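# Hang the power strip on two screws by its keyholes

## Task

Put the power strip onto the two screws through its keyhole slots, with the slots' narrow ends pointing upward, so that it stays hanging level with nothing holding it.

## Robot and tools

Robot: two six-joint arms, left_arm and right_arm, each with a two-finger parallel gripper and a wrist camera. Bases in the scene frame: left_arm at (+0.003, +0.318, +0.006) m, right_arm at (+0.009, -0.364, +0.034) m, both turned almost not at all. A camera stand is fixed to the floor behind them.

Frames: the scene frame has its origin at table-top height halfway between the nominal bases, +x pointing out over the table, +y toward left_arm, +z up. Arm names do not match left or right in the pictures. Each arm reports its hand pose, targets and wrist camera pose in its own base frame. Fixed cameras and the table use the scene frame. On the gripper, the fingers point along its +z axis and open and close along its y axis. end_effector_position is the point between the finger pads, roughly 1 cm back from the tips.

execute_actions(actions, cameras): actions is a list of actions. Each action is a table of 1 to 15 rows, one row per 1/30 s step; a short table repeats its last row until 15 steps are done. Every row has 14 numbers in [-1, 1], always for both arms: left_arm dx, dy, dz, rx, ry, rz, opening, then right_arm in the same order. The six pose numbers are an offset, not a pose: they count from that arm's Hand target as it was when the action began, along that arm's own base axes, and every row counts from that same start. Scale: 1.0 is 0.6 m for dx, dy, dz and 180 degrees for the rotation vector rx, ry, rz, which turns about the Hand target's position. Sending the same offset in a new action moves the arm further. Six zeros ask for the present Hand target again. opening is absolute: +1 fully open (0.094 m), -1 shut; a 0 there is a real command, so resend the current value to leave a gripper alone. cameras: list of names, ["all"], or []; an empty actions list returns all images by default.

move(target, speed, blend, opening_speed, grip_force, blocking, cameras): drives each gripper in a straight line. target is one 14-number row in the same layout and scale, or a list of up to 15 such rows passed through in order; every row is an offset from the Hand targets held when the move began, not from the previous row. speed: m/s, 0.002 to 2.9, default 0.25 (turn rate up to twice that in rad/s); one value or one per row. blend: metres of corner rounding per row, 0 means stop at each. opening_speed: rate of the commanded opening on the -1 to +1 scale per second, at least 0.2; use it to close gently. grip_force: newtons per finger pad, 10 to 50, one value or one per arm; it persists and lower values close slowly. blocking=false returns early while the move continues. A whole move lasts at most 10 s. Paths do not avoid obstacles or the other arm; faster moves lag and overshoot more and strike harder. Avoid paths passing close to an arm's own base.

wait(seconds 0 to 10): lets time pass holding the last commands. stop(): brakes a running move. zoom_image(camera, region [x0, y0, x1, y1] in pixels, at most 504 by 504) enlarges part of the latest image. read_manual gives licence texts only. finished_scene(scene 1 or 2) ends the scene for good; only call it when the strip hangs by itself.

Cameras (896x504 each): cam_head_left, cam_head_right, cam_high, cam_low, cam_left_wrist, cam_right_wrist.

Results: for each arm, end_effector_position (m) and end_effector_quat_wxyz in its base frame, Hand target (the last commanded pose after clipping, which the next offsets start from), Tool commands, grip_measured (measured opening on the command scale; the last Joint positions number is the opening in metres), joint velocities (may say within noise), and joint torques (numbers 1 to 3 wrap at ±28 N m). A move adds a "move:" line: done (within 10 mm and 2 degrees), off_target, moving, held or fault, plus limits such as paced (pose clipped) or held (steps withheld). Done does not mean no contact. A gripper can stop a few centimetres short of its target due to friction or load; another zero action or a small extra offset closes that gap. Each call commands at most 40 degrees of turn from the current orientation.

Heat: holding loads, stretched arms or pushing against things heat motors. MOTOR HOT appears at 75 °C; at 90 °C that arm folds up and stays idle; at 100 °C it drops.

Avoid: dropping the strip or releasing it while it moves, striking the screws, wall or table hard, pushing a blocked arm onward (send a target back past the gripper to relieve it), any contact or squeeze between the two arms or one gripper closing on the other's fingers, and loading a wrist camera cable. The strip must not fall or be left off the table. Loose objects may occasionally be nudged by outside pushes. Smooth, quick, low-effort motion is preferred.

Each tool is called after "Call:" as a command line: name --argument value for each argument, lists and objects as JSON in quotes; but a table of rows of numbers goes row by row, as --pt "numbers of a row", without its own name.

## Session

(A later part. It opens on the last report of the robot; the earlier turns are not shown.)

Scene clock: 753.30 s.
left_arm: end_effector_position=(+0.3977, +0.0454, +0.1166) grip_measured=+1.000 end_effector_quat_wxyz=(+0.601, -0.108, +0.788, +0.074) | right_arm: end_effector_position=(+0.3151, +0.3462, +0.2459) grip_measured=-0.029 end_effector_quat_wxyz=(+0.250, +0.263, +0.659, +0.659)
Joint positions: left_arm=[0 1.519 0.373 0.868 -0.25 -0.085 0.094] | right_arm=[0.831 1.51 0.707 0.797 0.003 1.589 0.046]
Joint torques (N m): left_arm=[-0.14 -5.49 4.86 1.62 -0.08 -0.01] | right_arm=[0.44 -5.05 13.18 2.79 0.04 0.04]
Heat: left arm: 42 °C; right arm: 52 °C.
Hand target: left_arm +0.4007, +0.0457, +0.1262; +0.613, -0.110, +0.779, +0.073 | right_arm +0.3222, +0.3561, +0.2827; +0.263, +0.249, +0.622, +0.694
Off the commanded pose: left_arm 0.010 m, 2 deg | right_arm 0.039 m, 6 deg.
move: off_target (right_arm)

Call:
wait --seconds 0.1 --cameras '["cam_head_left","cam_high"]'

Call:
zoom_image --camera "cam_high" --region '[290, 130, 430, 270]'

Call:
zoom_image --camera "cam_head_left" --region '[400, 120, 540, 260]'

Scene clock: 761.67 s.
left_arm: end_effector_position=(+0.3977, +0.0454, +0.1166) grip_measured=+1.000 end_effector_quat_wxyz=(+0.601, -0.108, +0.788, +0.074) | right_arm: end_effector_position=(+0.3151, +0.3462, +0.2459) grip_measured=-0.029 end_effector_quat_wxyz=(+0.250, +0.263, +0.659, +0.659)
Joint positions: left_arm=[0 1.519 0.373 0.868 -0.25 -0.085 0.094] | right_arm=[0.831 1.51 0.707 0.797 0.003 1.589 0.046]
Joint torques (N m): left_arm=[-0.05 -5.46 4.93 1.61 -0.07 -0.01] | right_arm=[0.44 -5.12 13.2 2.81 0.04 0.01]
Heat: left arm: 42 °C; right arm: 53 °C.
Hand target: left_arm +0.4007, +0.0457, +0.1262; +0.613, -0.110, +0.779, +0.073 | right_arm +0.3222, +0.3561, +0.2827; +0.263, +0.249, +0.622, +0.694
Tool commands: left_gripper/opening=+1.0 right_gripper/opening=-0.1
Off the commanded pose: left_arm 0.010 m, 2 deg | right_arm 0.039 m, 6 deg.
wait: 0.10 s; at rest from the start
Images, in order (width x height): cam_head_left 896x504, cam_high 896x504.

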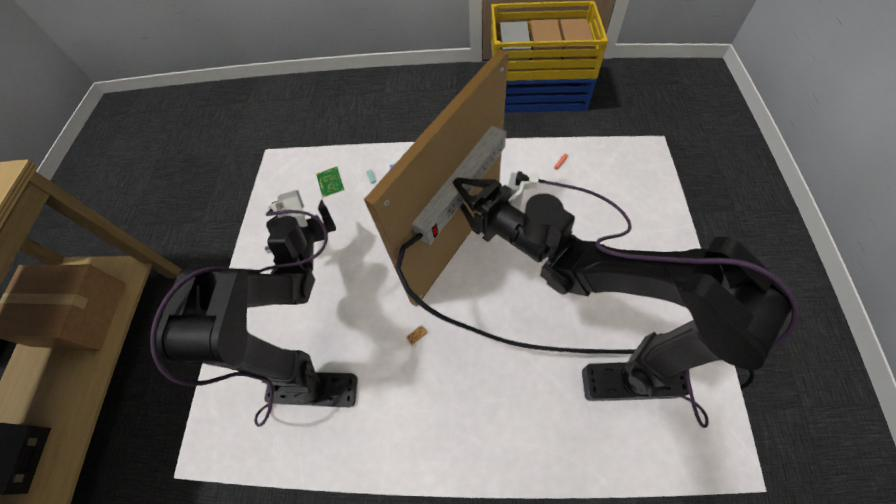

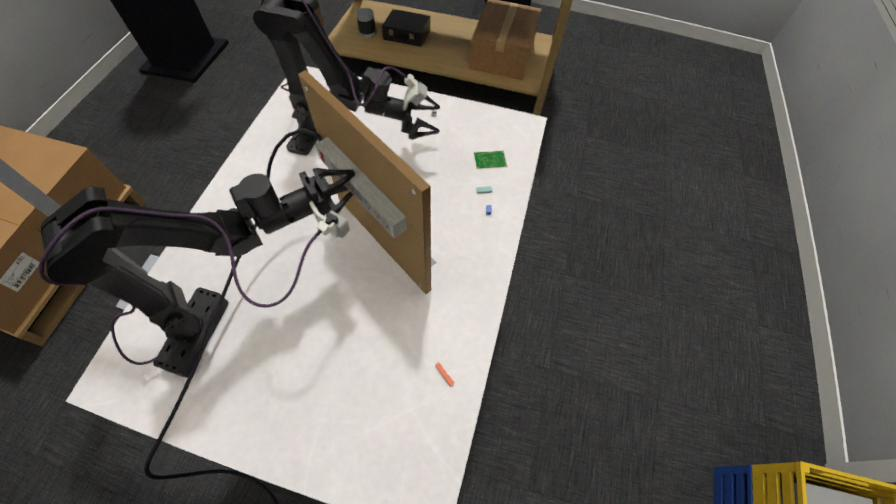

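Scaled by 3.600 from the camera's 896x504 image, which has a finer 1280x720 frame.

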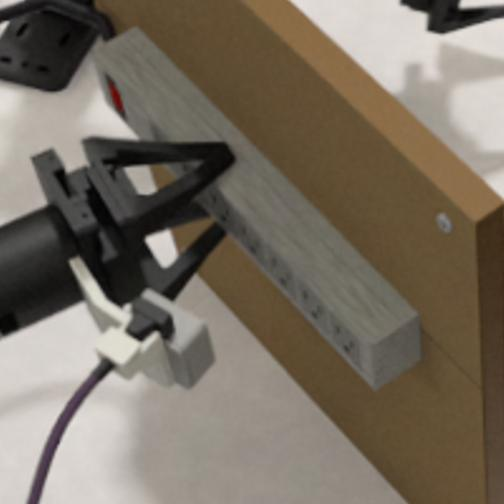

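Scaled by 3.600 from the camera's 896x504 image, which has a finer 1280x720 frame.

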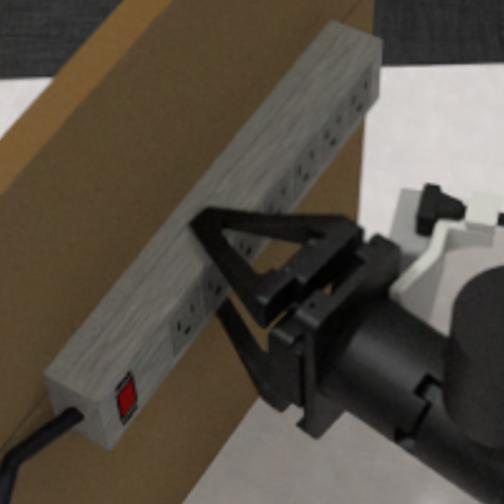

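Call:
move --pt "0 0 0 0 0 0 1 0.001 0.0015 0 0 0 0.02 -0.1" --speed 0.05

Call:
move --pt "0 0 0 0 0 0 1 0 0 0 -0.004 -0.0058 0 -0.1" --pt "0 0 0 0 0 0 1 0 0 0 0.004 0.0058 0 -0.1" --pt "0 0 0 0 0 0 1 0 0 0 0 0 0 -0.1" --speed 0.05

Scene clock: 767.17 s.
left_arm: end_effector_position=(+0.3977, +0.0454, +0.1166) grip_measured=+1.000 end_effector_quat_wxyz=(+0.601, -0.108, +0.788, +0.074) | right_arm: end_effector_position=(+0.3158, +0.3456, +0.2460) grip_measured=-0.029 end_effector_quat_wxyz=(+0.237, +0.250, +0.663, +0.664)
Joint positions: left_arm=[0 1.519 0.373 0.868 -0.25 -0.085 0.094] | right_arm=[0.804 1.512 0.707 0.8 -0.062 1.589 0.046]
Joint torques (N m): left_arm=[-0.12 -5.48 4.9 1.62 -0.07 -0.02] | right_arm=[-0.47 -4.82 13.61 2.78 -0.26 0.06]
Heat: left arm: 42 °C; right arm: 53 °C.
Hand target: left_arm +0.4007, +0.0457, +0.1262; +0.613, -0.110, +0.779, +0.073 | right_arm +0.3229, +0.3569, +0.2829; +0.241, +0.230, +0.629, +0.702
Off the commanded pose: left_arm 0.010 m, 2 deg | right_arm 0.039 m, 6 deg.
move: off_target (right_arm)

Scene clock: 769.00 s.
left_arm: end_effector_position=(+0.3977, +0.0454, +0.1166) grip_measured=+1.000 end_effector_quat_wxyz=(+0.601, -0.108, +0.788, +0.074) | right_arm: end_effector_position=(+0.3157, +0.3457, +0.2460) grip_measured=-0.029 end_effector_quat_wxyz=(+0.236, +0.251, +0.663, +0.665)
Joint positions: left_arm=[0 1.519 0.373 0.868 -0.25 -0.085 0.094] | right_arm=[0.804 1.512 0.707 0.8 -0.064 1.591 0.046]
Joint torques (N m): left_arm=[-0.14 -5.45 4.93 1.63 -0.05 -0.01] | right_arm=[-0.35 -4.93 13.56 2.75 -0.23 0.04]
Heat: left arm: 42 °C; right arm: 53 °C.
Hand target: left_arm +0.4007, +0.0457, +0.1262; +0.613, -0.110, +0.779, +0.073 | right_arm +0.3229, +0.3570, +0.2828; +0.241, +0.230, +0.630, +0.702
Off the commanded pose: left_arm 0.010 m, 2 deg | right_arm 0.039 m, 6 deg.
move: off_target (right_arm)

Call:
wait --seconds 0.1 --cameras '["cam_head_left","cam_high"]'

Call:
zoom_image --camera "cam_high" --region '[290, 130, 430, 270]'

Call:
zoom_image --camera "cam_head_left" --region '[400, 120, 540, 260]'

Scene clock: 777.33 s.
left_arm: end_effector_position=(+0.3977, +0.0454, +0.1166) grip_measured=+1.000 end_effector_quat_wxyz=(+0.601, -0.108, +0.788, +0.074) | right_arm: end_effector_position=(+0.3157, +0.3457, +0.2460) grip_measured=-0.029 end_effector_quat_wxyz=(+0.236, +0.251, +0.663, +0.665)
Joint positions: left_arm=[0 1.519 0.373 0.868 -0.25 -0.085 0.094] | right_arm=[0.804 1.512 0.707 0.8 -0.064 1.591 0.046]
Joint torques (N m): left_arm=[-0.16 -5.49 4.88 1.63 -0.06 0] | right_arm=[-0.38 -4.75 13.74 2.79 -0.26 0.05]
Heat: left arm: 42 °C; right arm: 54 °C.
Hand target: left_arm +0.4007, +0.0457, +0.1262; +0.613, -0.110, +0.779, +0.073 | right_arm +0.3229, +0.3570, +0.2828; +0.241, +0.230, +0.630, +0.702
Tool commands: left_gripper/opening=+1.0 right_gripper/opening=-0.1
Off the commanded pose: left_arm 0.010 m, 2 deg | right_arm 0.039 m, 6 deg.
wait: 0.10 s; at rest from the start
Images, in order (width x height): cam_head_left 896x504, cam_high 896x504.

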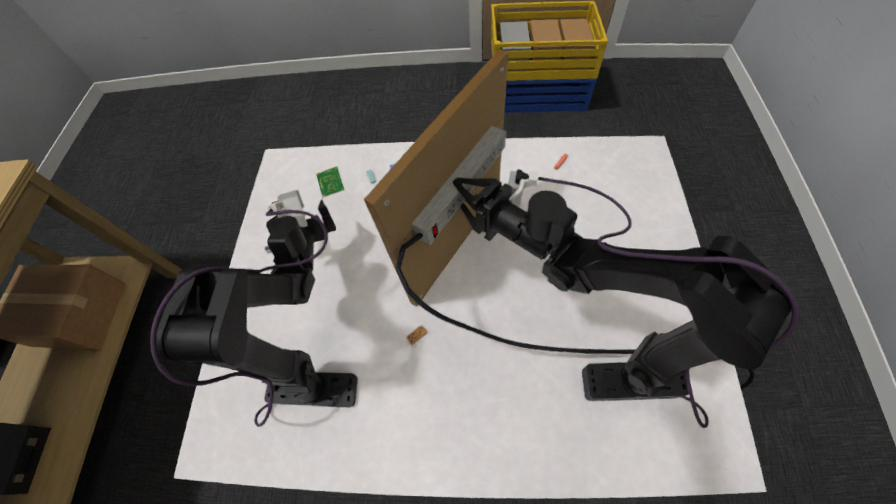

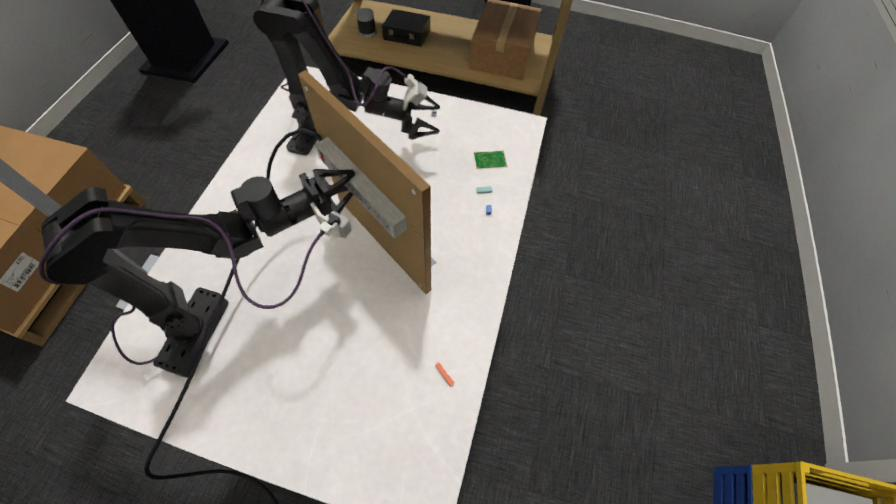

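Scaled by 3.600 from the camera's 896x504 image, which has a finer 1280x720 frame.

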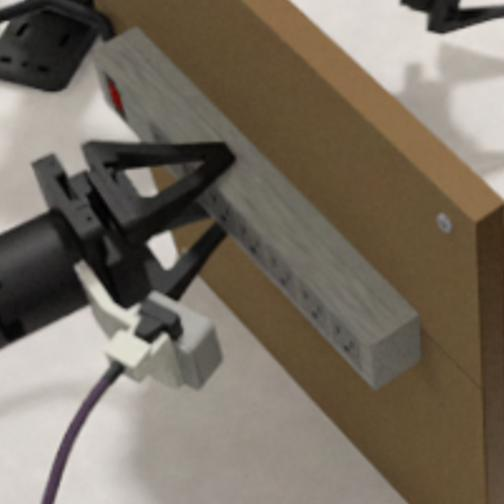

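Scaled by 3.600 from the camera's 896x504 image, which has a finer 1280x720 frame.

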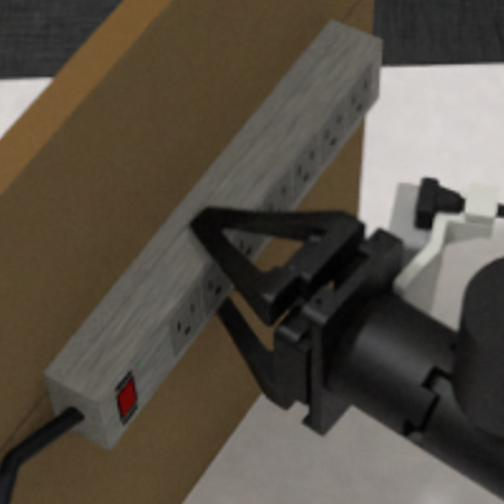

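Call:
move --pt "0 0 0 0 0 0 1 -0.0055 -0.0083 -0.012 0 0 0 -0.1" --speed 0.02

Call:
move --pt "0 0 0 0 0 0 1 0 0 -0.008 0 0 0 -0.1" --speed 0.02

Scene clock: 786.40 s.
left_arm: end_effector_position=(+0.3977, +0.0454, +0.1166) grip_measured=+1.000 end_effector_quat_wxyz=(+0.601, -0.108, +0.788, +0.074) | right_arm: end_effector_position=(+0.3159, +0.3457, +0.2463) grip_measured=-0.029 end_effector_quat_wxyz=(+0.235, +0.249, +0.663, +0.666)
Joint positions: left_arm=[0 1.519 0.373 0.868 -0.25 -0.085 0.094] | right_arm=[0.801 1.514 0.707 0.805 -0.07 1.591 0.046]
Joint torques (N m): left_arm=[-0.1 -5.44 4.86 1.63 -0.06 -0.01] | right_arm=[-0.32 -5.04 11 3.02 -0.25 0.07]
Heat: left arm: 42 °C; right arm: 54 °C.
Hand target: left_arm +0.4007, +0.0457, +0.1262; +0.613, -0.110, +0.779, +0.073 | right_arm +0.3196, +0.3520, +0.2754; +0.241, +0.230, +0.630, +0.702
Off the commanded pose: left_arm 0.010 m, 2 deg | right_arm 0.030 m, 6 deg.
move: off_target (right_arm)

Scene clock: 787.27 s.
left_arm: end_effector_position=(+0.3977, +0.0454, +0.1166) grip_measured=+1.000 end_effector_quat_wxyz=(+0.601, -0.108, +0.788, +0.074) | right_arm: end_effector_position=(+0.3160, +0.3460, +0.2462) grip_measured=-0.029 end_effector_quat_wxyz=(+0.237, +0.247, +0.659, +0.669)
Joint positions: left_arm=[0 1.519 0.373 0.868 -0.25 -0.085 0.094] | right_arm=[0.801 1.522 0.702 0.828 -0.071 1.591 0.046]
Joint torques (N m): left_arm=[-0.13 -5.44 4.86 1.63 -0.06 -0.02] | right_arm=[-0.44 -4.67 10.39 3.04 -0.22 0.1]
Heat: left arm: 42 °C; right arm: 55 °C.
Hand target: left_arm +0.4007, +0.0457, +0.1262; +0.613, -0.110, +0.779, +0.073 | right_arm +0.3196, +0.3519, +0.2707; +0.241, +0.230, +0.630, +0.702
Off the commanded pose: left_arm 0.010 m, 2 deg | right_arm 0.025 m, 5 deg.
move: off_target (right_arm)

Call:
move --pt "0 0 0 0 0 0 1 0 0 -0.01 0 0 0 -0.1" --speed 0.02

Call:
move --pt "0 0 0 0 0 0 1 0 0 -0.01 0 0 -0.008 -0.1" --speed 0.02

Scene clock: 792.33 s.
left_arm: end_effector_position=(+0.3977, +0.0454, +0.1166) grip_measured=+1.000 end_effector_quat_wxyz=(+0.601, -0.108, +0.788, +0.074) | right_arm: end_effector_position=(+0.3158, +0.3465, +0.2454) grip_measured=-0.029 end_effector_quat_wxyz=(+0.238, +0.244, +0.655, +0.674)
Joint positions: left_arm=[0 1.519 0.373 0.868 -0.25 -0.085 0.094] | right_arm=[0.801 1.534 0.694 0.863 -0.074 1.591 0.046]
Joint torques (N m): left_arm=[-0.1 -5.46 4.89 1.63 -0.06 -0.01] | right_arm=[-0.57 -4.37 10.09 2.91 -0.19 0.06]
Heat: left arm: 42 °C; right arm: 55 °C.
Hand target: left_arm +0.4007, +0.0457, +0.1262; +0.613, -0.110, +0.779, +0.073 | right_arm +0.3196, +0.3520, +0.2647; +0.241, +0.230, +0.630, +0.702
Off the commanded pose: left_arm 0.010 m, 2 deg | right_arm 0.020 m, 5 deg.
move: off_target (right_arm)

Scene clock: 793.37 s.
left_arm: end_effector_position=(+0.3977, +0.0454, +0.1166) grip_measured=+1.000 end_effector_quat_wxyz=(+0.601, -0.108, +0.788, +0.074) | right_arm: end_effector_position=(+0.3155, +0.3463, +0.2447) grip_measured=-0.029 end_effector_quat_wxyz=(+0.242, +0.244, +0.648, +0.680)
Joint positions: left_arm=[0 1.519 0.373 0.868 -0.25 -0.085 0.094] | right_arm=[0.806 1.548 0.68 0.909 -0.062 1.591 0.046]
Joint torques (N m): left_arm=[-0.12 -5.49 4.94 1.61 -0.06 0] | right_arm=[0.44 -4.1 9.98 2.78 0.08 0.06]
Heat: left arm: 42 °C; right arm: 55 °C.
Hand target: left_arm +0.4007, +0.0457, +0.1262; +0.613, -0.110, +0.779, +0.073 | right_arm +0.3196, +0.3520, +0.2588; +0.250, +0.238, +0.627, +0.699
Off the commanded pose: left_arm 0.010 m, 2 deg | right_arm 0.016 m, 3 deg.
move: off_target (right_arm)

Call:
move --pt "0 0 0 0 0 0 1 -0.005 0.0033 0 0 0 0 -0.1" --pt "0 0 0 0 0 0 1 0.005 -0.0033 0 0 0 0 -0.1" --pt "0 0 0 0 0 0 1 0 0 0 0 0 0 -0.1" --speed 0.02 --cameras '["cam_head_left","cam_high"]'

Call:
zoom_image --camera "cam_high" --region '[290, 130, 430, 270]'

Call:
zoom_image --camera "cam_head_left" --region '[400, 120, 540, 260]'

Scene clock: 803.53 s.
left_arm: end_effector_position=(+0.3977, +0.0454, +0.1166) grip_measured=+1.000 end_effector_quat_wxyz=(+0.601, -0.108, +0.788, +0.074) | right_arm: end_effector_position=(+0.3163, +0.3456, +0.2446) grip_measured=-0.029 end_effector_quat_wxyz=(+0.243, +0.245, +0.647, +0.679)
Joint positions: left_arm=[0 1.519 0.373 0.868 -0.25 -0.085 0.094] | right_arm=[0.804 1.549 0.679 0.911 -0.061 1.591 0.046]
Joint torques (N m): left_arm=[-0.06 -5.49 4.88 1.62 -0.06 -0.02] | right_arm=[0.53 -4.1 9.98 2.79 0.08 0.03]
Heat: left arm: 42 °C; right arm: 54 °C.
Hand target: left_arm +0.4007, +0.0457, +0.1262; +0.613, -0.110, +0.779, +0.073 | right_arm +0.3196, +0.3519, +0.2587; +0.250, +0.238, +0.627, +0.699
Off the commanded pose: left_arm 0.010 m, 2 deg | right_arm 0.016 m, 3 deg.
move: off_target (right_arm)
Images, in order (width x height): cam_head_left 896x504, cam_high 896x504.

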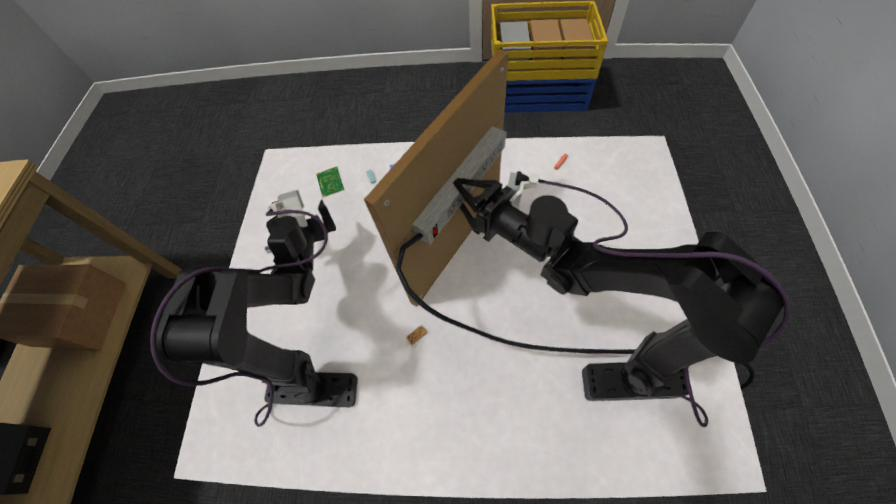

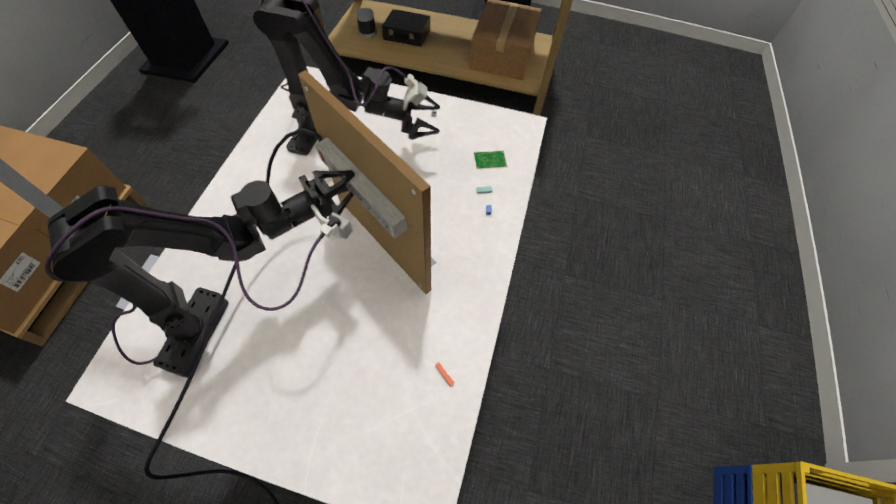

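Scaled by 3.600 from the camera's 896x504 image, which has a finer 1280x720 frame.

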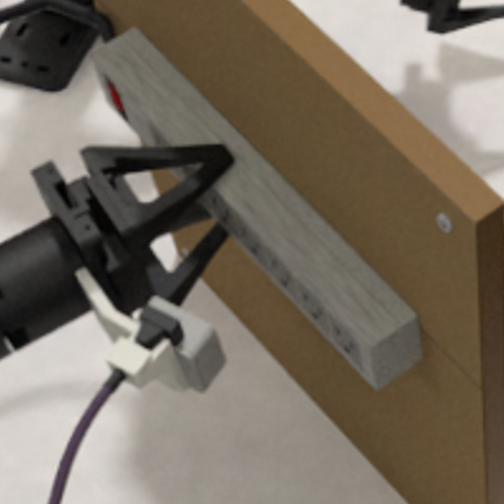

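Scaled by 3.600 from the camera's 896x504 image, which has a finer 1280x720 frame.

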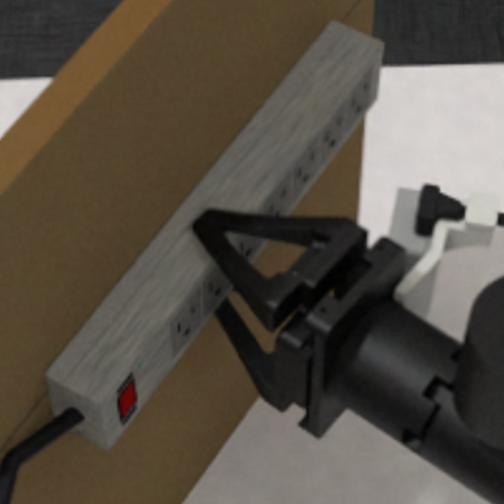

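Call:
move --pt "0 0 0 0 0 0 1 -0.003 -0.004 0.036 0.009 -0.006 0 -0.1" --pt "0 0 0 0 0 0 1 0.0125 0.0195 0.036 0.004 -0.003 0 -0.1" --speed 0.05

Call:
move --pt "0 0 0 0 0 0 1 0 0 0 -0.004 0.003 0.012 -0.1" --pt "0 0 0 0 0 0 1 0 0 0 -0.004 0.003 -0.012 -0.1" --pt "0 0 0 0 0 0 1 0 0 0.004 -0.008 0.006 0 -0.1" --pt "0 0 0 0 0 0 1 0 0 -0.004 0 0 0 -0.1" --speed 0.04

Scene clock: 824.37 s.
left_arm: end_effector_position=(+0.3977, +0.0454, +0.1166) grip_measured=+1.000 end_effector_quat_wxyz=(+0.601, -0.108, +0.788, +0.074) | right_arm: end_effector_position=(+0.3148, +0.3475, +0.2439) grip_measured=-0.029 end_effector_quat_wxyz=(+0.240, +0.246, +0.649, +0.678)
Joint positions: left_arm=[0 1.519 0.373 0.868 -0.25 -0.085 0.094] | right_arm=[0.81 1.548 0.682 0.902 -0.058 1.594 0.046]
Joint torques (N m): left_arm=[-0.13 -5.46 4.93 1.64 -0.06 0.01] | right_arm=[0.79 -4.64 16.39 2.22 0.09 0.01]
Heat: left arm: 42 °C; right arm: 54 °C.
Hand target: left_arm +0.4007, +0.0457, +0.1262; +0.613, -0.110, +0.779, +0.073 | right_arm +0.3270, +0.3636, +0.2803; +0.251, +0.236, +0.621, +0.704
Off the commanded pose: left_arm 0.010 m, 2 deg | right_arm 0.042 m, 5 deg.
move: off_target (right_arm)

Scene clock: 827.60 s.
left_arm: end_effector_position=(+0.3977, +0.0454, +0.1166) grip_measured=+1.000 end_effector_quat_wxyz=(+0.601, -0.108, +0.788, +0.074) | right_arm: end_effector_position=(+0.3148, +0.3484, +0.2459) grip_measured=-0.029 end_effector_quat_wxyz=(+0.242, +0.251, +0.654, +0.672)
Joint positions: left_arm=[0 1.519 0.373 0.868 -0.25 -0.085 0.094] | right_arm=[0.818 1.533 0.698 0.854 -0.04 1.593 0.046]
Joint torques (N m): left_arm=[-0.08 -5.5 4.92 1.62 -0.07 -0.02] | right_arm=[-0.05 -2.66 14.84 2.8 -0.09 0.01]
Heat: left arm: 42 °C; right arm: 54 °C.
Hand target: left_arm +0.4007, +0.0457, +0.1262; +0.613, -0.110, +0.779, +0.073 | right_arm +0.3270, +0.3636, +0.2779; +0.251, +0.236, +0.621, +0.704
Off the commanded pose: left_arm 0.010 m, 2 deg | right_arm 0.037 m, 6 deg.
move: off_target (right_arm)

Call:
move --pt "0 0 0 0 0 0 1 -0.003 -0.0045 -0.015 0 0 0 -0.1" --pt "0 0 0 0 0 0 1 -0.003 -0.0045 -0.03 -0.006 0.004 0 -0.1" --speed 0.03

Call:
zoom_image --camera "cam_high" --region '[290, 130, 430, 270]'

Scene clock: 834.53 s.
left_arm: end_effector_position=(+0.3977, +0.0454, +0.1166) grip_measured=+1.000 end_effector_quat_wxyz=(+0.601, -0.108, +0.788, +0.074) | right_arm: end_effector_position=(+0.3151, +0.3481, +0.2449) grip_measured=-0.029 end_effector_quat_wxyz=(+0.244, +0.249, +0.649, +0.677)
Joint positions: left_arm=[0 1.519 0.373 0.868 -0.25 -0.085 0.094] | right_arm=[0.816 1.547 0.687 0.895 -0.043 1.593 0.046]
Joint torques (N m): left_arm=[-0.12 -5.46 4.85 1.62 -0.06 -0.01] | right_arm=[0.09 -1.73 12.82 2.7 -0.02 0]
Heat: left arm: 42 °C; right arm: 54 °C.
Hand target: left_arm +0.4007, +0.0457, +0.1262; +0.613, -0.110, +0.779, +0.073 | right_arm +0.3253, +0.3609, +0.2599; +0.249, +0.238, +0.629, +0.697
Off the commanded pose: left_arm 0.010 m, 2 deg | right_arm 0.022 m, 3 deg.
move: off_target (right_arm)

Scaled by 3.600 from the camera's 896x504 image, which has a finer 1280x720 frame.
This view is cut from an older image: the scene may have changed since it was taken.

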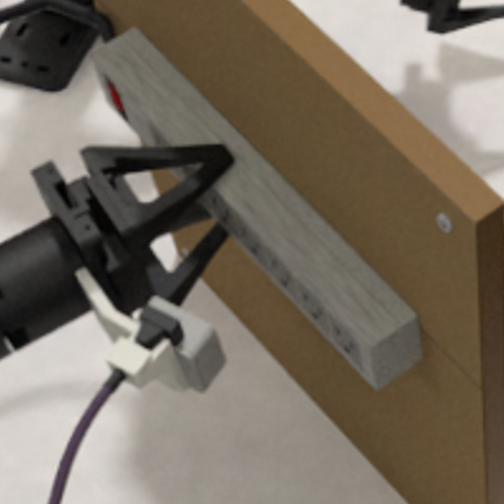

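Call:
move --pt "0 0 0 0 0 0 1 -0.003 -0.0045 0.04 0 0 0 -0.1" --pt "0 0 0 0 0 0 1 -0.003 -0.0045 0.055 0 0 0 -0.1" --speed 0.03 --cameras '["cam_head_left","cam_high"]'

Call:
zoom_image --camera "cam_high" --region '[290, 130, 430, 270]'

Call:
zoom_image --camera "cam_head_left" --region '[400, 120, 540, 260]'

Scene clock: 843.73 s.
left_arm: end_effector_position=(+0.3977, +0.0454, +0.1166) grip_measured=+1.000 end_effector_quat_wxyz=(+0.601, -0.108, +0.788, +0.074) | right_arm: end_effector_position=(+0.3141, +0.3475, +0.2457) grip_measured=-0.029 end_effector_quat_wxyz=(+0.238, +0.253, +0.665, +0.661)
Joint positions: left_arm=[0 1.519 0.373 0.868 -0.25 -0.085 0.094] | right_arm=[0.816 1.508 0.713 0.782 -0.044 1.588 0.046]
Joint torques (N m): left_arm=[-0.14 -5.44 4.93 1.62 -0.06 -0.03] | right_arm=[-0.01 -6.58 15.76 2.32 -0.08 0.03]
Heat: left arm: 42 °C; right arm: 54 °C.
Hand target: left_arm +0.4007, +0.0457, +0.1262; +0.613, -0.110, +0.779, +0.073 | right_arm +0.3235, +0.3582, +0.2928; +0.249, +0.238, +0.629, +0.697
Off the commanded pose: left_arm 0.010 m, 2 deg | right_arm 0.049 m, 6 deg.
move: off_target (right_arm)
Images, in order (width x height): cam_head_left 896x504, cam_high 896x504.

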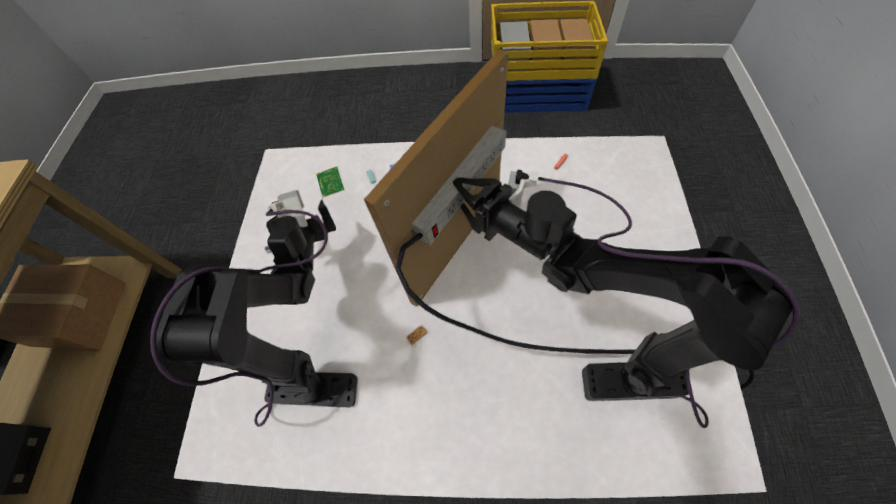

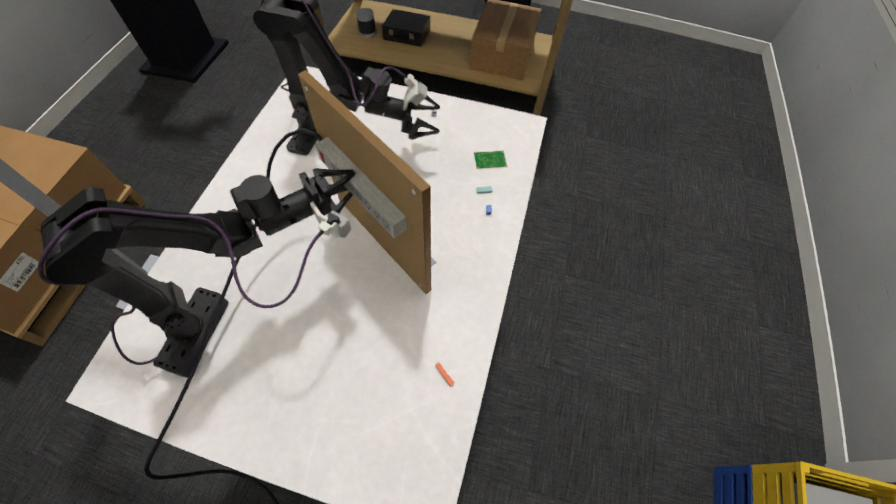

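Scaled by 3.600 from the camera's 896x504 image, which has a finer 1280x720 frame.

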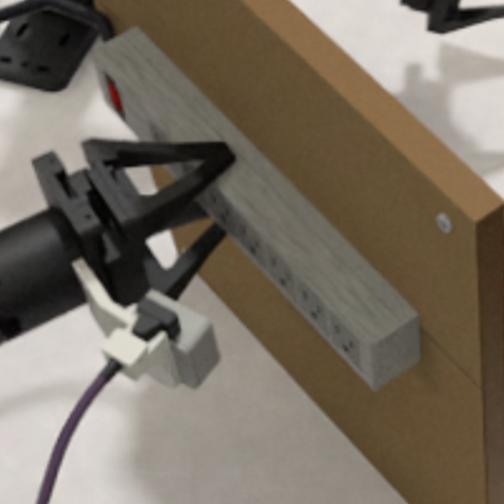

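Scaled by 3.600 from the camera's 896x504 image, which has a finer 1280x720 frame.

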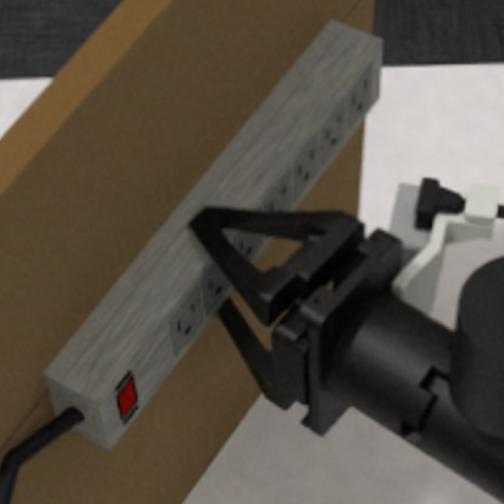

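Call:
move --pt "0 0 0 0 0 0 1 0 0 -0.04 -0.01 0.007 0 -0.1" --pt "0 0 0 0 0 0 1 0 0 -0.07 -0.014 0.009 0 -0.1" --speed 0.03

Call:
move --pt "0 0 0 0 0 0 1 0 0 -0.015 -0.004 0.003 0 -0.1" --speed 0.03

Scene clock: 858.33 s.
left_arm: end_effector_position=(+0.3977, +0.0454, +0.1166) grip_measured=+1.000 end_effector_quat_wxyz=(+0.601, -0.108, +0.788, +0.074) | right_arm: end_effector_position=(+0.3148, +0.3483, +0.2447) grip_measured=-0.029 end_effector_quat_wxyz=(+0.243, +0.248, +0.655, +0.672)
Joint positions: left_arm=[0 1.519 0.373 0.868 -0.25 -0.085 0.094] | right_arm=[0.816 1.536 0.695 0.861 -0.045 1.588 0.046]
Joint torques (N m): left_arm=[-0.18 -5.45 4.88 1.62 -0.07 0] | right_arm=[0.13 -2.37 12.23 2.38 -0.05 -0.04]
Heat: left arm: 42 °C; right arm: 53 °C.
Hand target: left_arm +0.4007, +0.0457, +0.1262; +0.613, -0.110, +0.779, +0.073 | right_arm +0.3235, +0.3582, +0.2509; +0.246, +0.242, +0.648, +0.679
Off the commanded pose: left_arm 0.010 m, 2 deg | right_arm 0.015 m, 1 deg.
move: off_target (right_arm)

Scene clock: 859.03 s.
left_arm: end_effector_position=(+0.3977, +0.0454, +0.1166) grip_measured=+1.000 end_effector_quat_wxyz=(+0.601, -0.108, +0.788, +0.074) | right_arm: end_effector_position=(+0.3148, +0.3483, +0.2443) grip_measured=-0.029 end_effector_quat_wxyz=(+0.243, +0.248, +0.653, +0.673)
Joint positions: left_arm=[0 1.519 0.373 0.868 -0.25 -0.085 0.094] | right_arm=[0.816 1.541 0.691 0.874 -0.045 1.588 0.046]
Joint torques (N m): left_arm=[-0.17 -5.49 4.92 1.62 -0.05 -0.01] | right_arm=[-0.14 -1.69 11.3 2.37 -0.07 -0.03]
Heat: left arm: 42 °C; right arm: 53 °C.
Hand target: left_arm +0.4007, +0.0457, +0.1262; +0.613, -0.110, +0.779, +0.073 | right_arm +0.3235, +0.3582, +0.2420; +0.244, +0.244, +0.653, +0.674
Off the commanded pose: left_arm 0.010 m, 2 deg | right_arm 0.013 m, 0 deg.
move: off_target (right_arm)

Call:
move --pt "0 0 0 0 0 0 1 -0.0055 -0.0083 -0.02 -0.003 0.002 0 -0.1" --speed 0.03

Call:
move --pt "0 0 0 0 0 0 1 0 0 -0.015 -0.003 0.002 0 -0.1" --speed 0.03

Scene clock: 864.37 s.
left_arm: end_effector_position=(+0.3977, +0.0454, +0.1166) grip_measured=+1.000 end_effector_quat_wxyz=(+0.601, -0.108, +0.788, +0.074) | right_arm: end_effector_position=(+0.3143, +0.3476, +0.2421) grip_measured=-0.029 end_effector_quat_wxyz=(+0.246, +0.244, +0.646, +0.680)
Joint positions: left_arm=[0 1.519 0.373 0.868 -0.25 -0.085 0.094] | right_arm=[0.815 1.559 0.673 0.932 -0.048 1.587 0.046]
Joint torques (N m): left_arm=[-0.12 -5.53 4.9 1.62 -0.05 -0.01] | right_arm=[-0.27 -3.25 9.44 2.05 -0.06 -0.02]
Heat: left arm: 42 °C; right arm: 53 °C.
Hand target: left_arm +0.4007, +0.0457, +0.1262; +0.613, -0.110, +0.779, +0.073 | right_arm +0.3202, +0.3532, +0.2298; +0.243, +0.245, +0.657, +0.670
Off the commanded pose: left_arm 0.010 m, 2 deg | right_arm 0.015 m, 2 deg.
move: off_target (right_arm)

Scene clock: 865.20 s.
left_arm: end_effector_position=(+0.3977, +0.0454, +0.1166) grip_measured=+1.000 end_effector_quat_wxyz=(+0.601, -0.108, +0.788, +0.074) | right_arm: end_effector_position=(+0.3141, +0.3474, +0.2411) grip_measured=-0.029 end_effector_quat_wxyz=(+0.248, +0.241, +0.641, +0.685)
Joint positions: left_arm=[0 1.519 0.373 0.868 -0.25 -0.085 0.094] | right_arm=[0.815 1.573 0.662 0.974 -0.048 1.586 0.046]
Joint torques (N m): left_arm=[-0.17 -5.49 4.88 1.63 -0.08 -0.02] | right_arm=[-0.32 -2.92 9.02 1.84 -0.1 -0.09]
Heat: left arm: 42 °C; right arm: 53 °C.
Hand target: left_arm +0.4007, +0.0457, +0.1262; +0.613, -0.110, +0.779, +0.073 | right_arm +0.3202, +0.3532, +0.2209; +0.242, +0.246, +0.661, +0.666
Off the commanded pose: left_arm 0.010 m, 2 deg | right_arm 0.022 m, 3 deg.
move: off_target (right_arm)

Call:
wait --seconds 0.1 --cameras '["cam_head_left","cam_high","cam_right_wrist"]'

Call:
zoom_image --camera "cam_high" --region '[290, 130, 430, 270]'

Call:
zoom_image --camera "cam_head_left" --region '[400, 120, 540, 260]'

Scene clock: 870.63 s.
left_arm: end_effector_position=(+0.3977, +0.0454, +0.1166) grip_measured=+1.000 end_effector_quat_wxyz=(+0.601, -0.108, +0.788, +0.074) | right_arm: end_effector_position=(+0.3141, +0.3474, +0.2411) grip_measured=-0.029 end_effector_quat_wxyz=(+0.248, +0.241, +0.641, +0.685)
Joint positions: left_arm=[0 1.519 0.373 0.868 -0.25 -0.085 0.094] | right_arm=[0.815 1.573 0.662 0.974 -0.048 1.586 0.046]
Joint torques (N m): left_arm=[-0.12 -5.57 4.93 1.62 -0.08 -0.01] | right_arm=[-0.27 -3 8.96 1.87 -0.05 -0.08]
Heat: left arm: 42 °C; right arm: 51 °C.
Hand target: left_arm +0.4007, +0.0457, +0.1262; +0.613, -0.110, +0.779, +0.073 | right_arm +0.3202, +0.3532, +0.2209; +0.242, +0.246, +0.661, +0.666
Tool commands: left_gripper/opening=+1.0 right_gripper/opening=-0.1
Off the commanded pose: left_arm 0.010 m, 2 deg | right_arm 0.022 m, 3 deg.
wait: 0.10 s; at rest from the start
camera_calibration:
cam_right_wrist: T_world_to_cam=[[0.0367627, 0.0689226, -0.996944, 0.205798], [-0.969385, 0.244822, -0.018821, 0.25895], [0.242776, 0.967115, 0.0758128, -0.337839], [0, 0, 0, 1]] pos_world=[0.325476, 0.249149, 0.235656]
Images, in order (width x height): cam_head_left 896x504, cam_high 896x504, cam_right_wrist 896x504.

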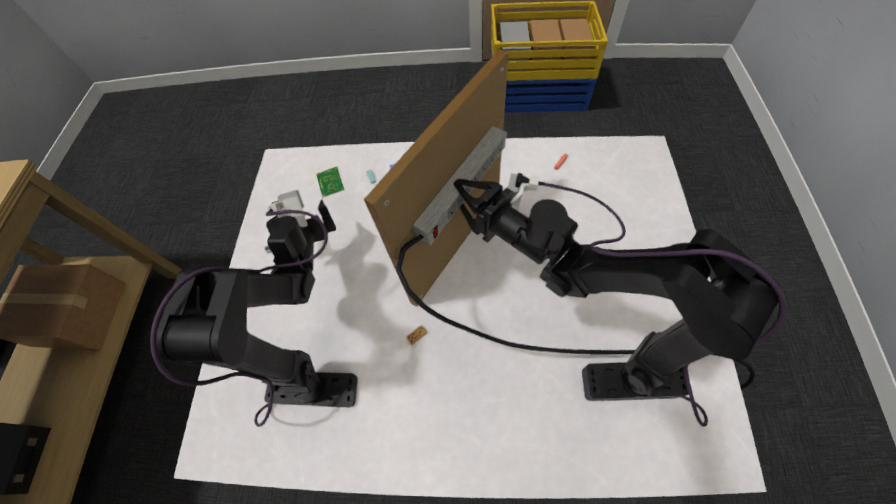

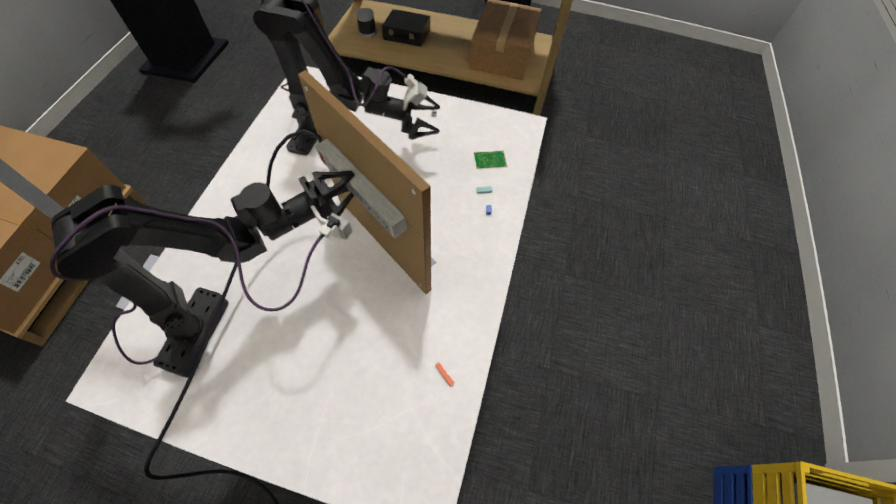

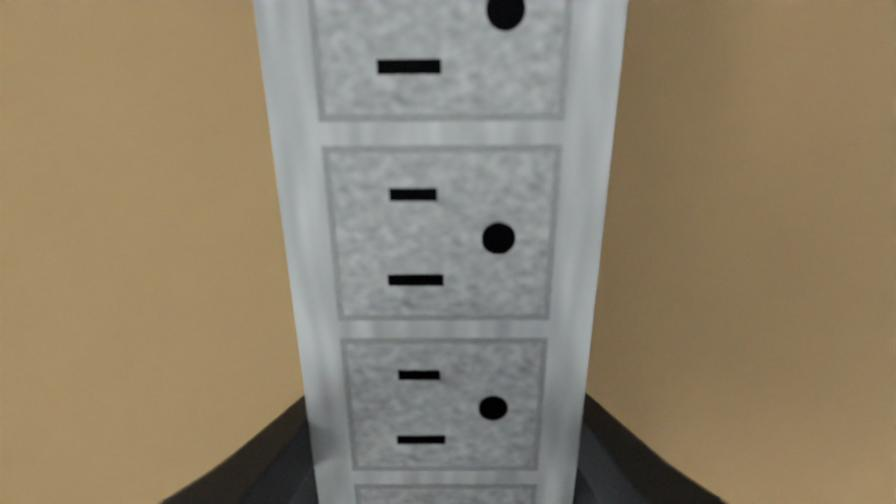

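Scaled by 3.600 from the camera's 896x504 image, which has a finer 1280x720 frame.

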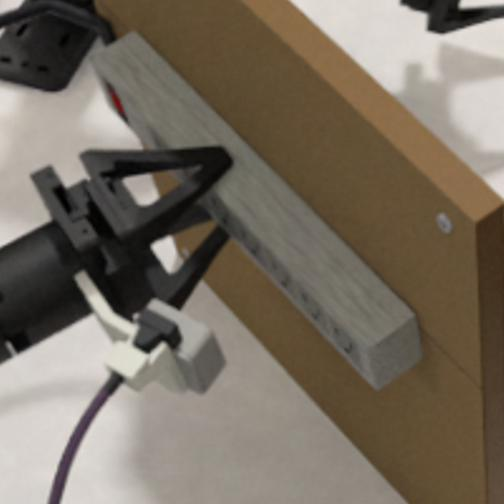

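Scaled by 3.600 from the camera's 896x504 image, which has a finer 1280x720 frame.

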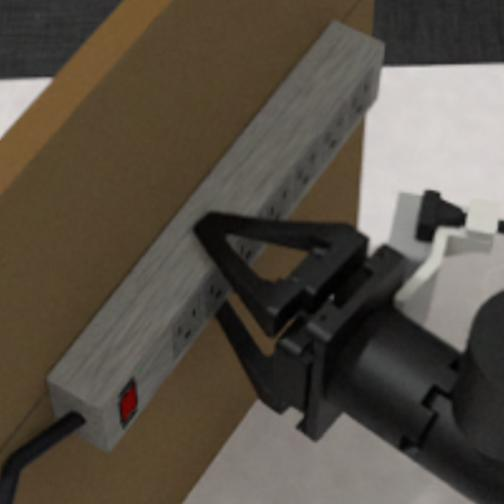

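Call:
move --pt "0 0 0 0 0 0 1 0 0 -0.002 -0.0112 -0.0161 0 -0.1" --speed 0.03 --cameras '["cam_head_left","cam_high"]'

Call:
zoom_image --camera "cam_high" --region '[290, 130, 430, 270]'

Call:
zoom_image --camera "cam_head_left" --region '[400, 120, 540, 260]'

Scene clock: 894.33 s.
left_arm: end_effector_position=(+0.3977, +0.0454, +0.1166) grip_measured=+1.000 end_effector_quat_wxyz=(+0.601, -0.108, +0.788, +0.074) | right_arm: end_effector_position=(+0.3138, +0.3472, +0.2407) grip_measured=-0.029 end_effector_quat_wxyz=(+0.252, +0.236, +0.639, +0.687)
Joint positions: left_arm=[0 1.519 0.373 0.868 -0.25 -0.085 0.094] | right_arm=[0.815 1.582 0.655 0.998 -0.05 1.577 0.046]
Joint torques (N m): left_arm=[-0.12 -5.52 4.92 1.62 -0.08 -0.01] | right_arm=[-0.39 -2.77 8.83 1.86 -0.08 -0.53]
Heat: left arm: 42 °C; right arm: 47 °C.
Hand target: left_arm +0.4007, +0.0457, +0.1262; +0.613, -0.110, +0.779, +0.073 | right_arm +0.3201, +0.3533, +0.2197; +0.263, +0.224, +0.666, +0.661
Off the commanded pose: left_arm 0.010 m, 2 deg | right_arm 0.023 m, 5 deg.
move: off_target (right_arm)
Images, in order (width x height): cam_head_left 896x504, cam_high 896x504.

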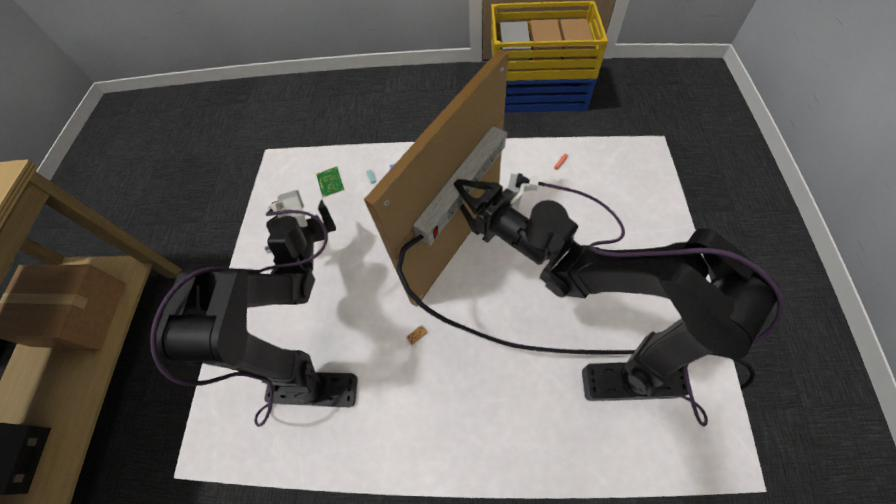

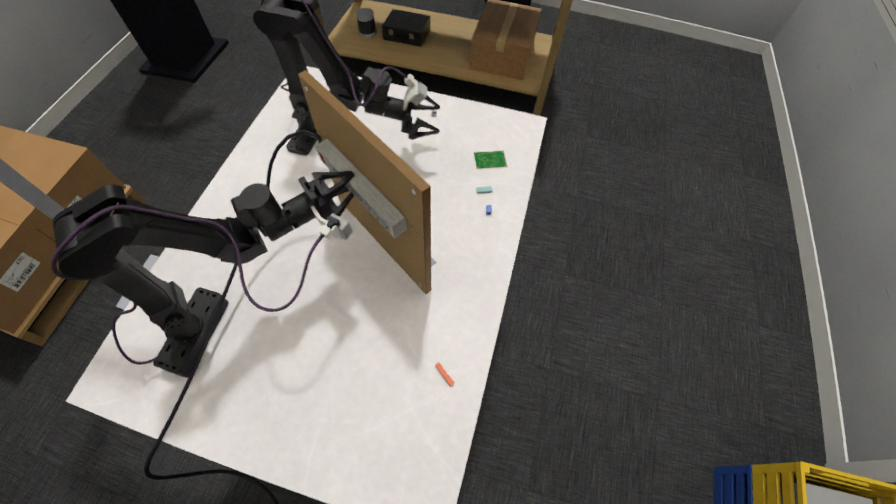

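Scaled by 3.600 from the camera's 896x504 image, which has a finer 1280x720 frame.

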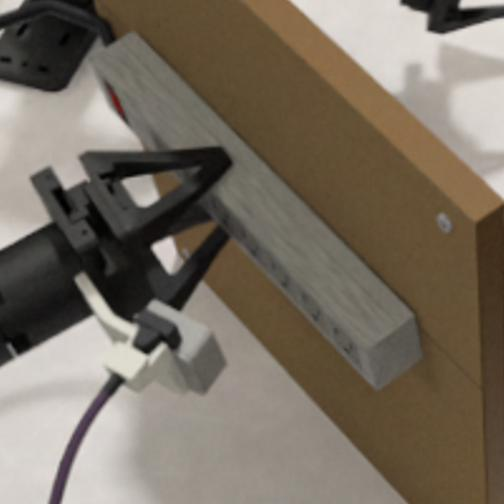

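Scaled by 3.600 from the camera's 896x504 image, which has a finer 1280x720 frame.

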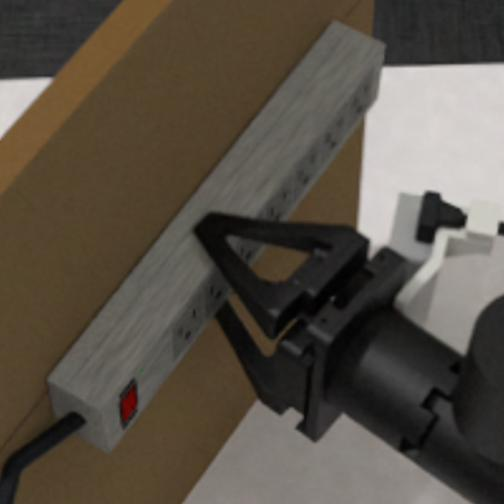

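Call:
move --pt "0 0 0 0 0 0 1 0 0 0.085 0.0112 0.0161 -0.004 -0.1" --pt "0 0 0 0 0 0 1 0.0083 0.0125 0.1 0.0112 0.0161 -0.008 -0.1" --speed 0.05

Call:
move --pt "0 0 0 0 0 0 1 0 0 -0.004 0.004 0.006 0.005 -0.1" --pt "0 0 0 0 0 0 1 0 0 0.004 -0.004 -0.006 -0.005 -0.1" --pt "0 0 0 0 0 0 1 0 0 0 0 0 0 -0.1" --speed 0.04

Scene clock: 914.63 s.
left_arm: end_effector_position=(+0.3977, +0.0454, +0.1166) grip_measured=+1.000 end_effector_quat_wxyz=(+0.601, -0.108, +0.788, +0.074) | right_arm: end_effector_position=(+0.3141, +0.3470, +0.2446) grip_measured=-0.029 end_effector_quat_wxyz=(+0.243, +0.255, +0.680, +0.643)
Joint positions: left_arm=[0 1.519 0.373 0.868 -0.25 -0.085 0.094] | right_arm=[0.822 1.486 0.736 0.695 -0.029 1.567 0.046]
Joint torques (N m): left_arm=[-0.1 -5.48 4.88 1.61 -0.08 -0.01] | right_arm=[0.73 -5.31 16.73 1.94 0.16 0.09]
Heat: left arm: 42 °C; right arm: 45 °C.
Hand target: left_arm +0.4007, +0.0457, +0.1262; +0.613, -0.110, +0.779, +0.073 | right_arm +0.3251, +0.3609, +0.2797; +0.250, +0.254, +0.658, +0.663
Off the commanded pose: left_arm 0.010 m, 2 deg | right_arm 0.039 m, 4 deg.
move: off_target (right_arm)

Scene clock: 916.83 s.
left_arm: end_effector_position=(+0.3977, +0.0454, +0.1166) grip_measured=+1.000 end_effector_quat_wxyz=(+0.601, -0.108, +0.788, +0.074) | right_arm: end_effector_position=(+0.3140, +0.3470, +0.2449) grip_measured=-0.029 end_effector_quat_wxyz=(+0.247, +0.258, +0.681, +0.639)
Joint positions: left_arm=[0 1.519 0.373 0.868 -0.25 -0.085 0.094] | right_arm=[0.829 1.483 0.739 0.684 -0.01 1.564 0.046]
Joint torques (N m): left_arm=[-0.1 -5.5 4.86 1.59 -0.07 -0.02] | right_arm=[0.25 -5.09 16.55 2.04 -0.03 0.16]
Heat: left arm: 42 °C; right arm: 45 °C.
Hand target: left_arm +0.4007, +0.0457, +0.1262; +0.613, -0.110, +0.779, +0.073 | right_arm +0.3251, +0.3608, +0.2797; +0.250, +0.254, +0.658, +0.663
Off the commanded pose: left_arm 0.010 m, 2 deg | right_arm 0.039 m, 4 deg.
move: off_target (right_arm)

Call:
move --pt "0 0 0 0 0 0 1 0 0 -0.05 0 0 0 -0.1" --pt "0 0 0 0 0 0 1 0 0 -0.09 0 0 0 -0.1" --speed 0.04

Scene clock: 925.50 s.
left_arm: end_effector_position=(+0.3977, +0.0454, +0.1166) grip_measured=+1.000 end_effector_quat_wxyz=(+0.601, -0.108, +0.788, +0.074) | right_arm: end_effector_position=(+0.3145, +0.3480, +0.2412) grip_measured=-0.029 end_effector_quat_wxyz=(+0.257, +0.247, +0.644, +0.677)
Joint positions: left_arm=[0 1.519 0.373 0.868 -0.25 -0.085 0.094] | right_arm=[0.828 1.566 0.67 0.945 -0.014 1.575 0.046]
Joint torques (N m): left_arm=[-0.09 -5.44 4.97 1.62 -0.08 0] | right_arm=[0.28 -1.13 11.56 1.89 0.06 0.02]
Heat: left arm: 42 °C; right arm: 45 °C.
Hand target: left_arm +0.4007, +0.0457, +0.1262; +0.613, -0.110, +0.779, +0.073 | right_arm +0.3251, +0.3608, +0.2258; +0.251, +0.254, +0.658, +0.663
Off the commanded pose: left_arm 0.010 m, 2 deg | right_arm 0.023 m, 3 deg.
move: off_target (right_arm)


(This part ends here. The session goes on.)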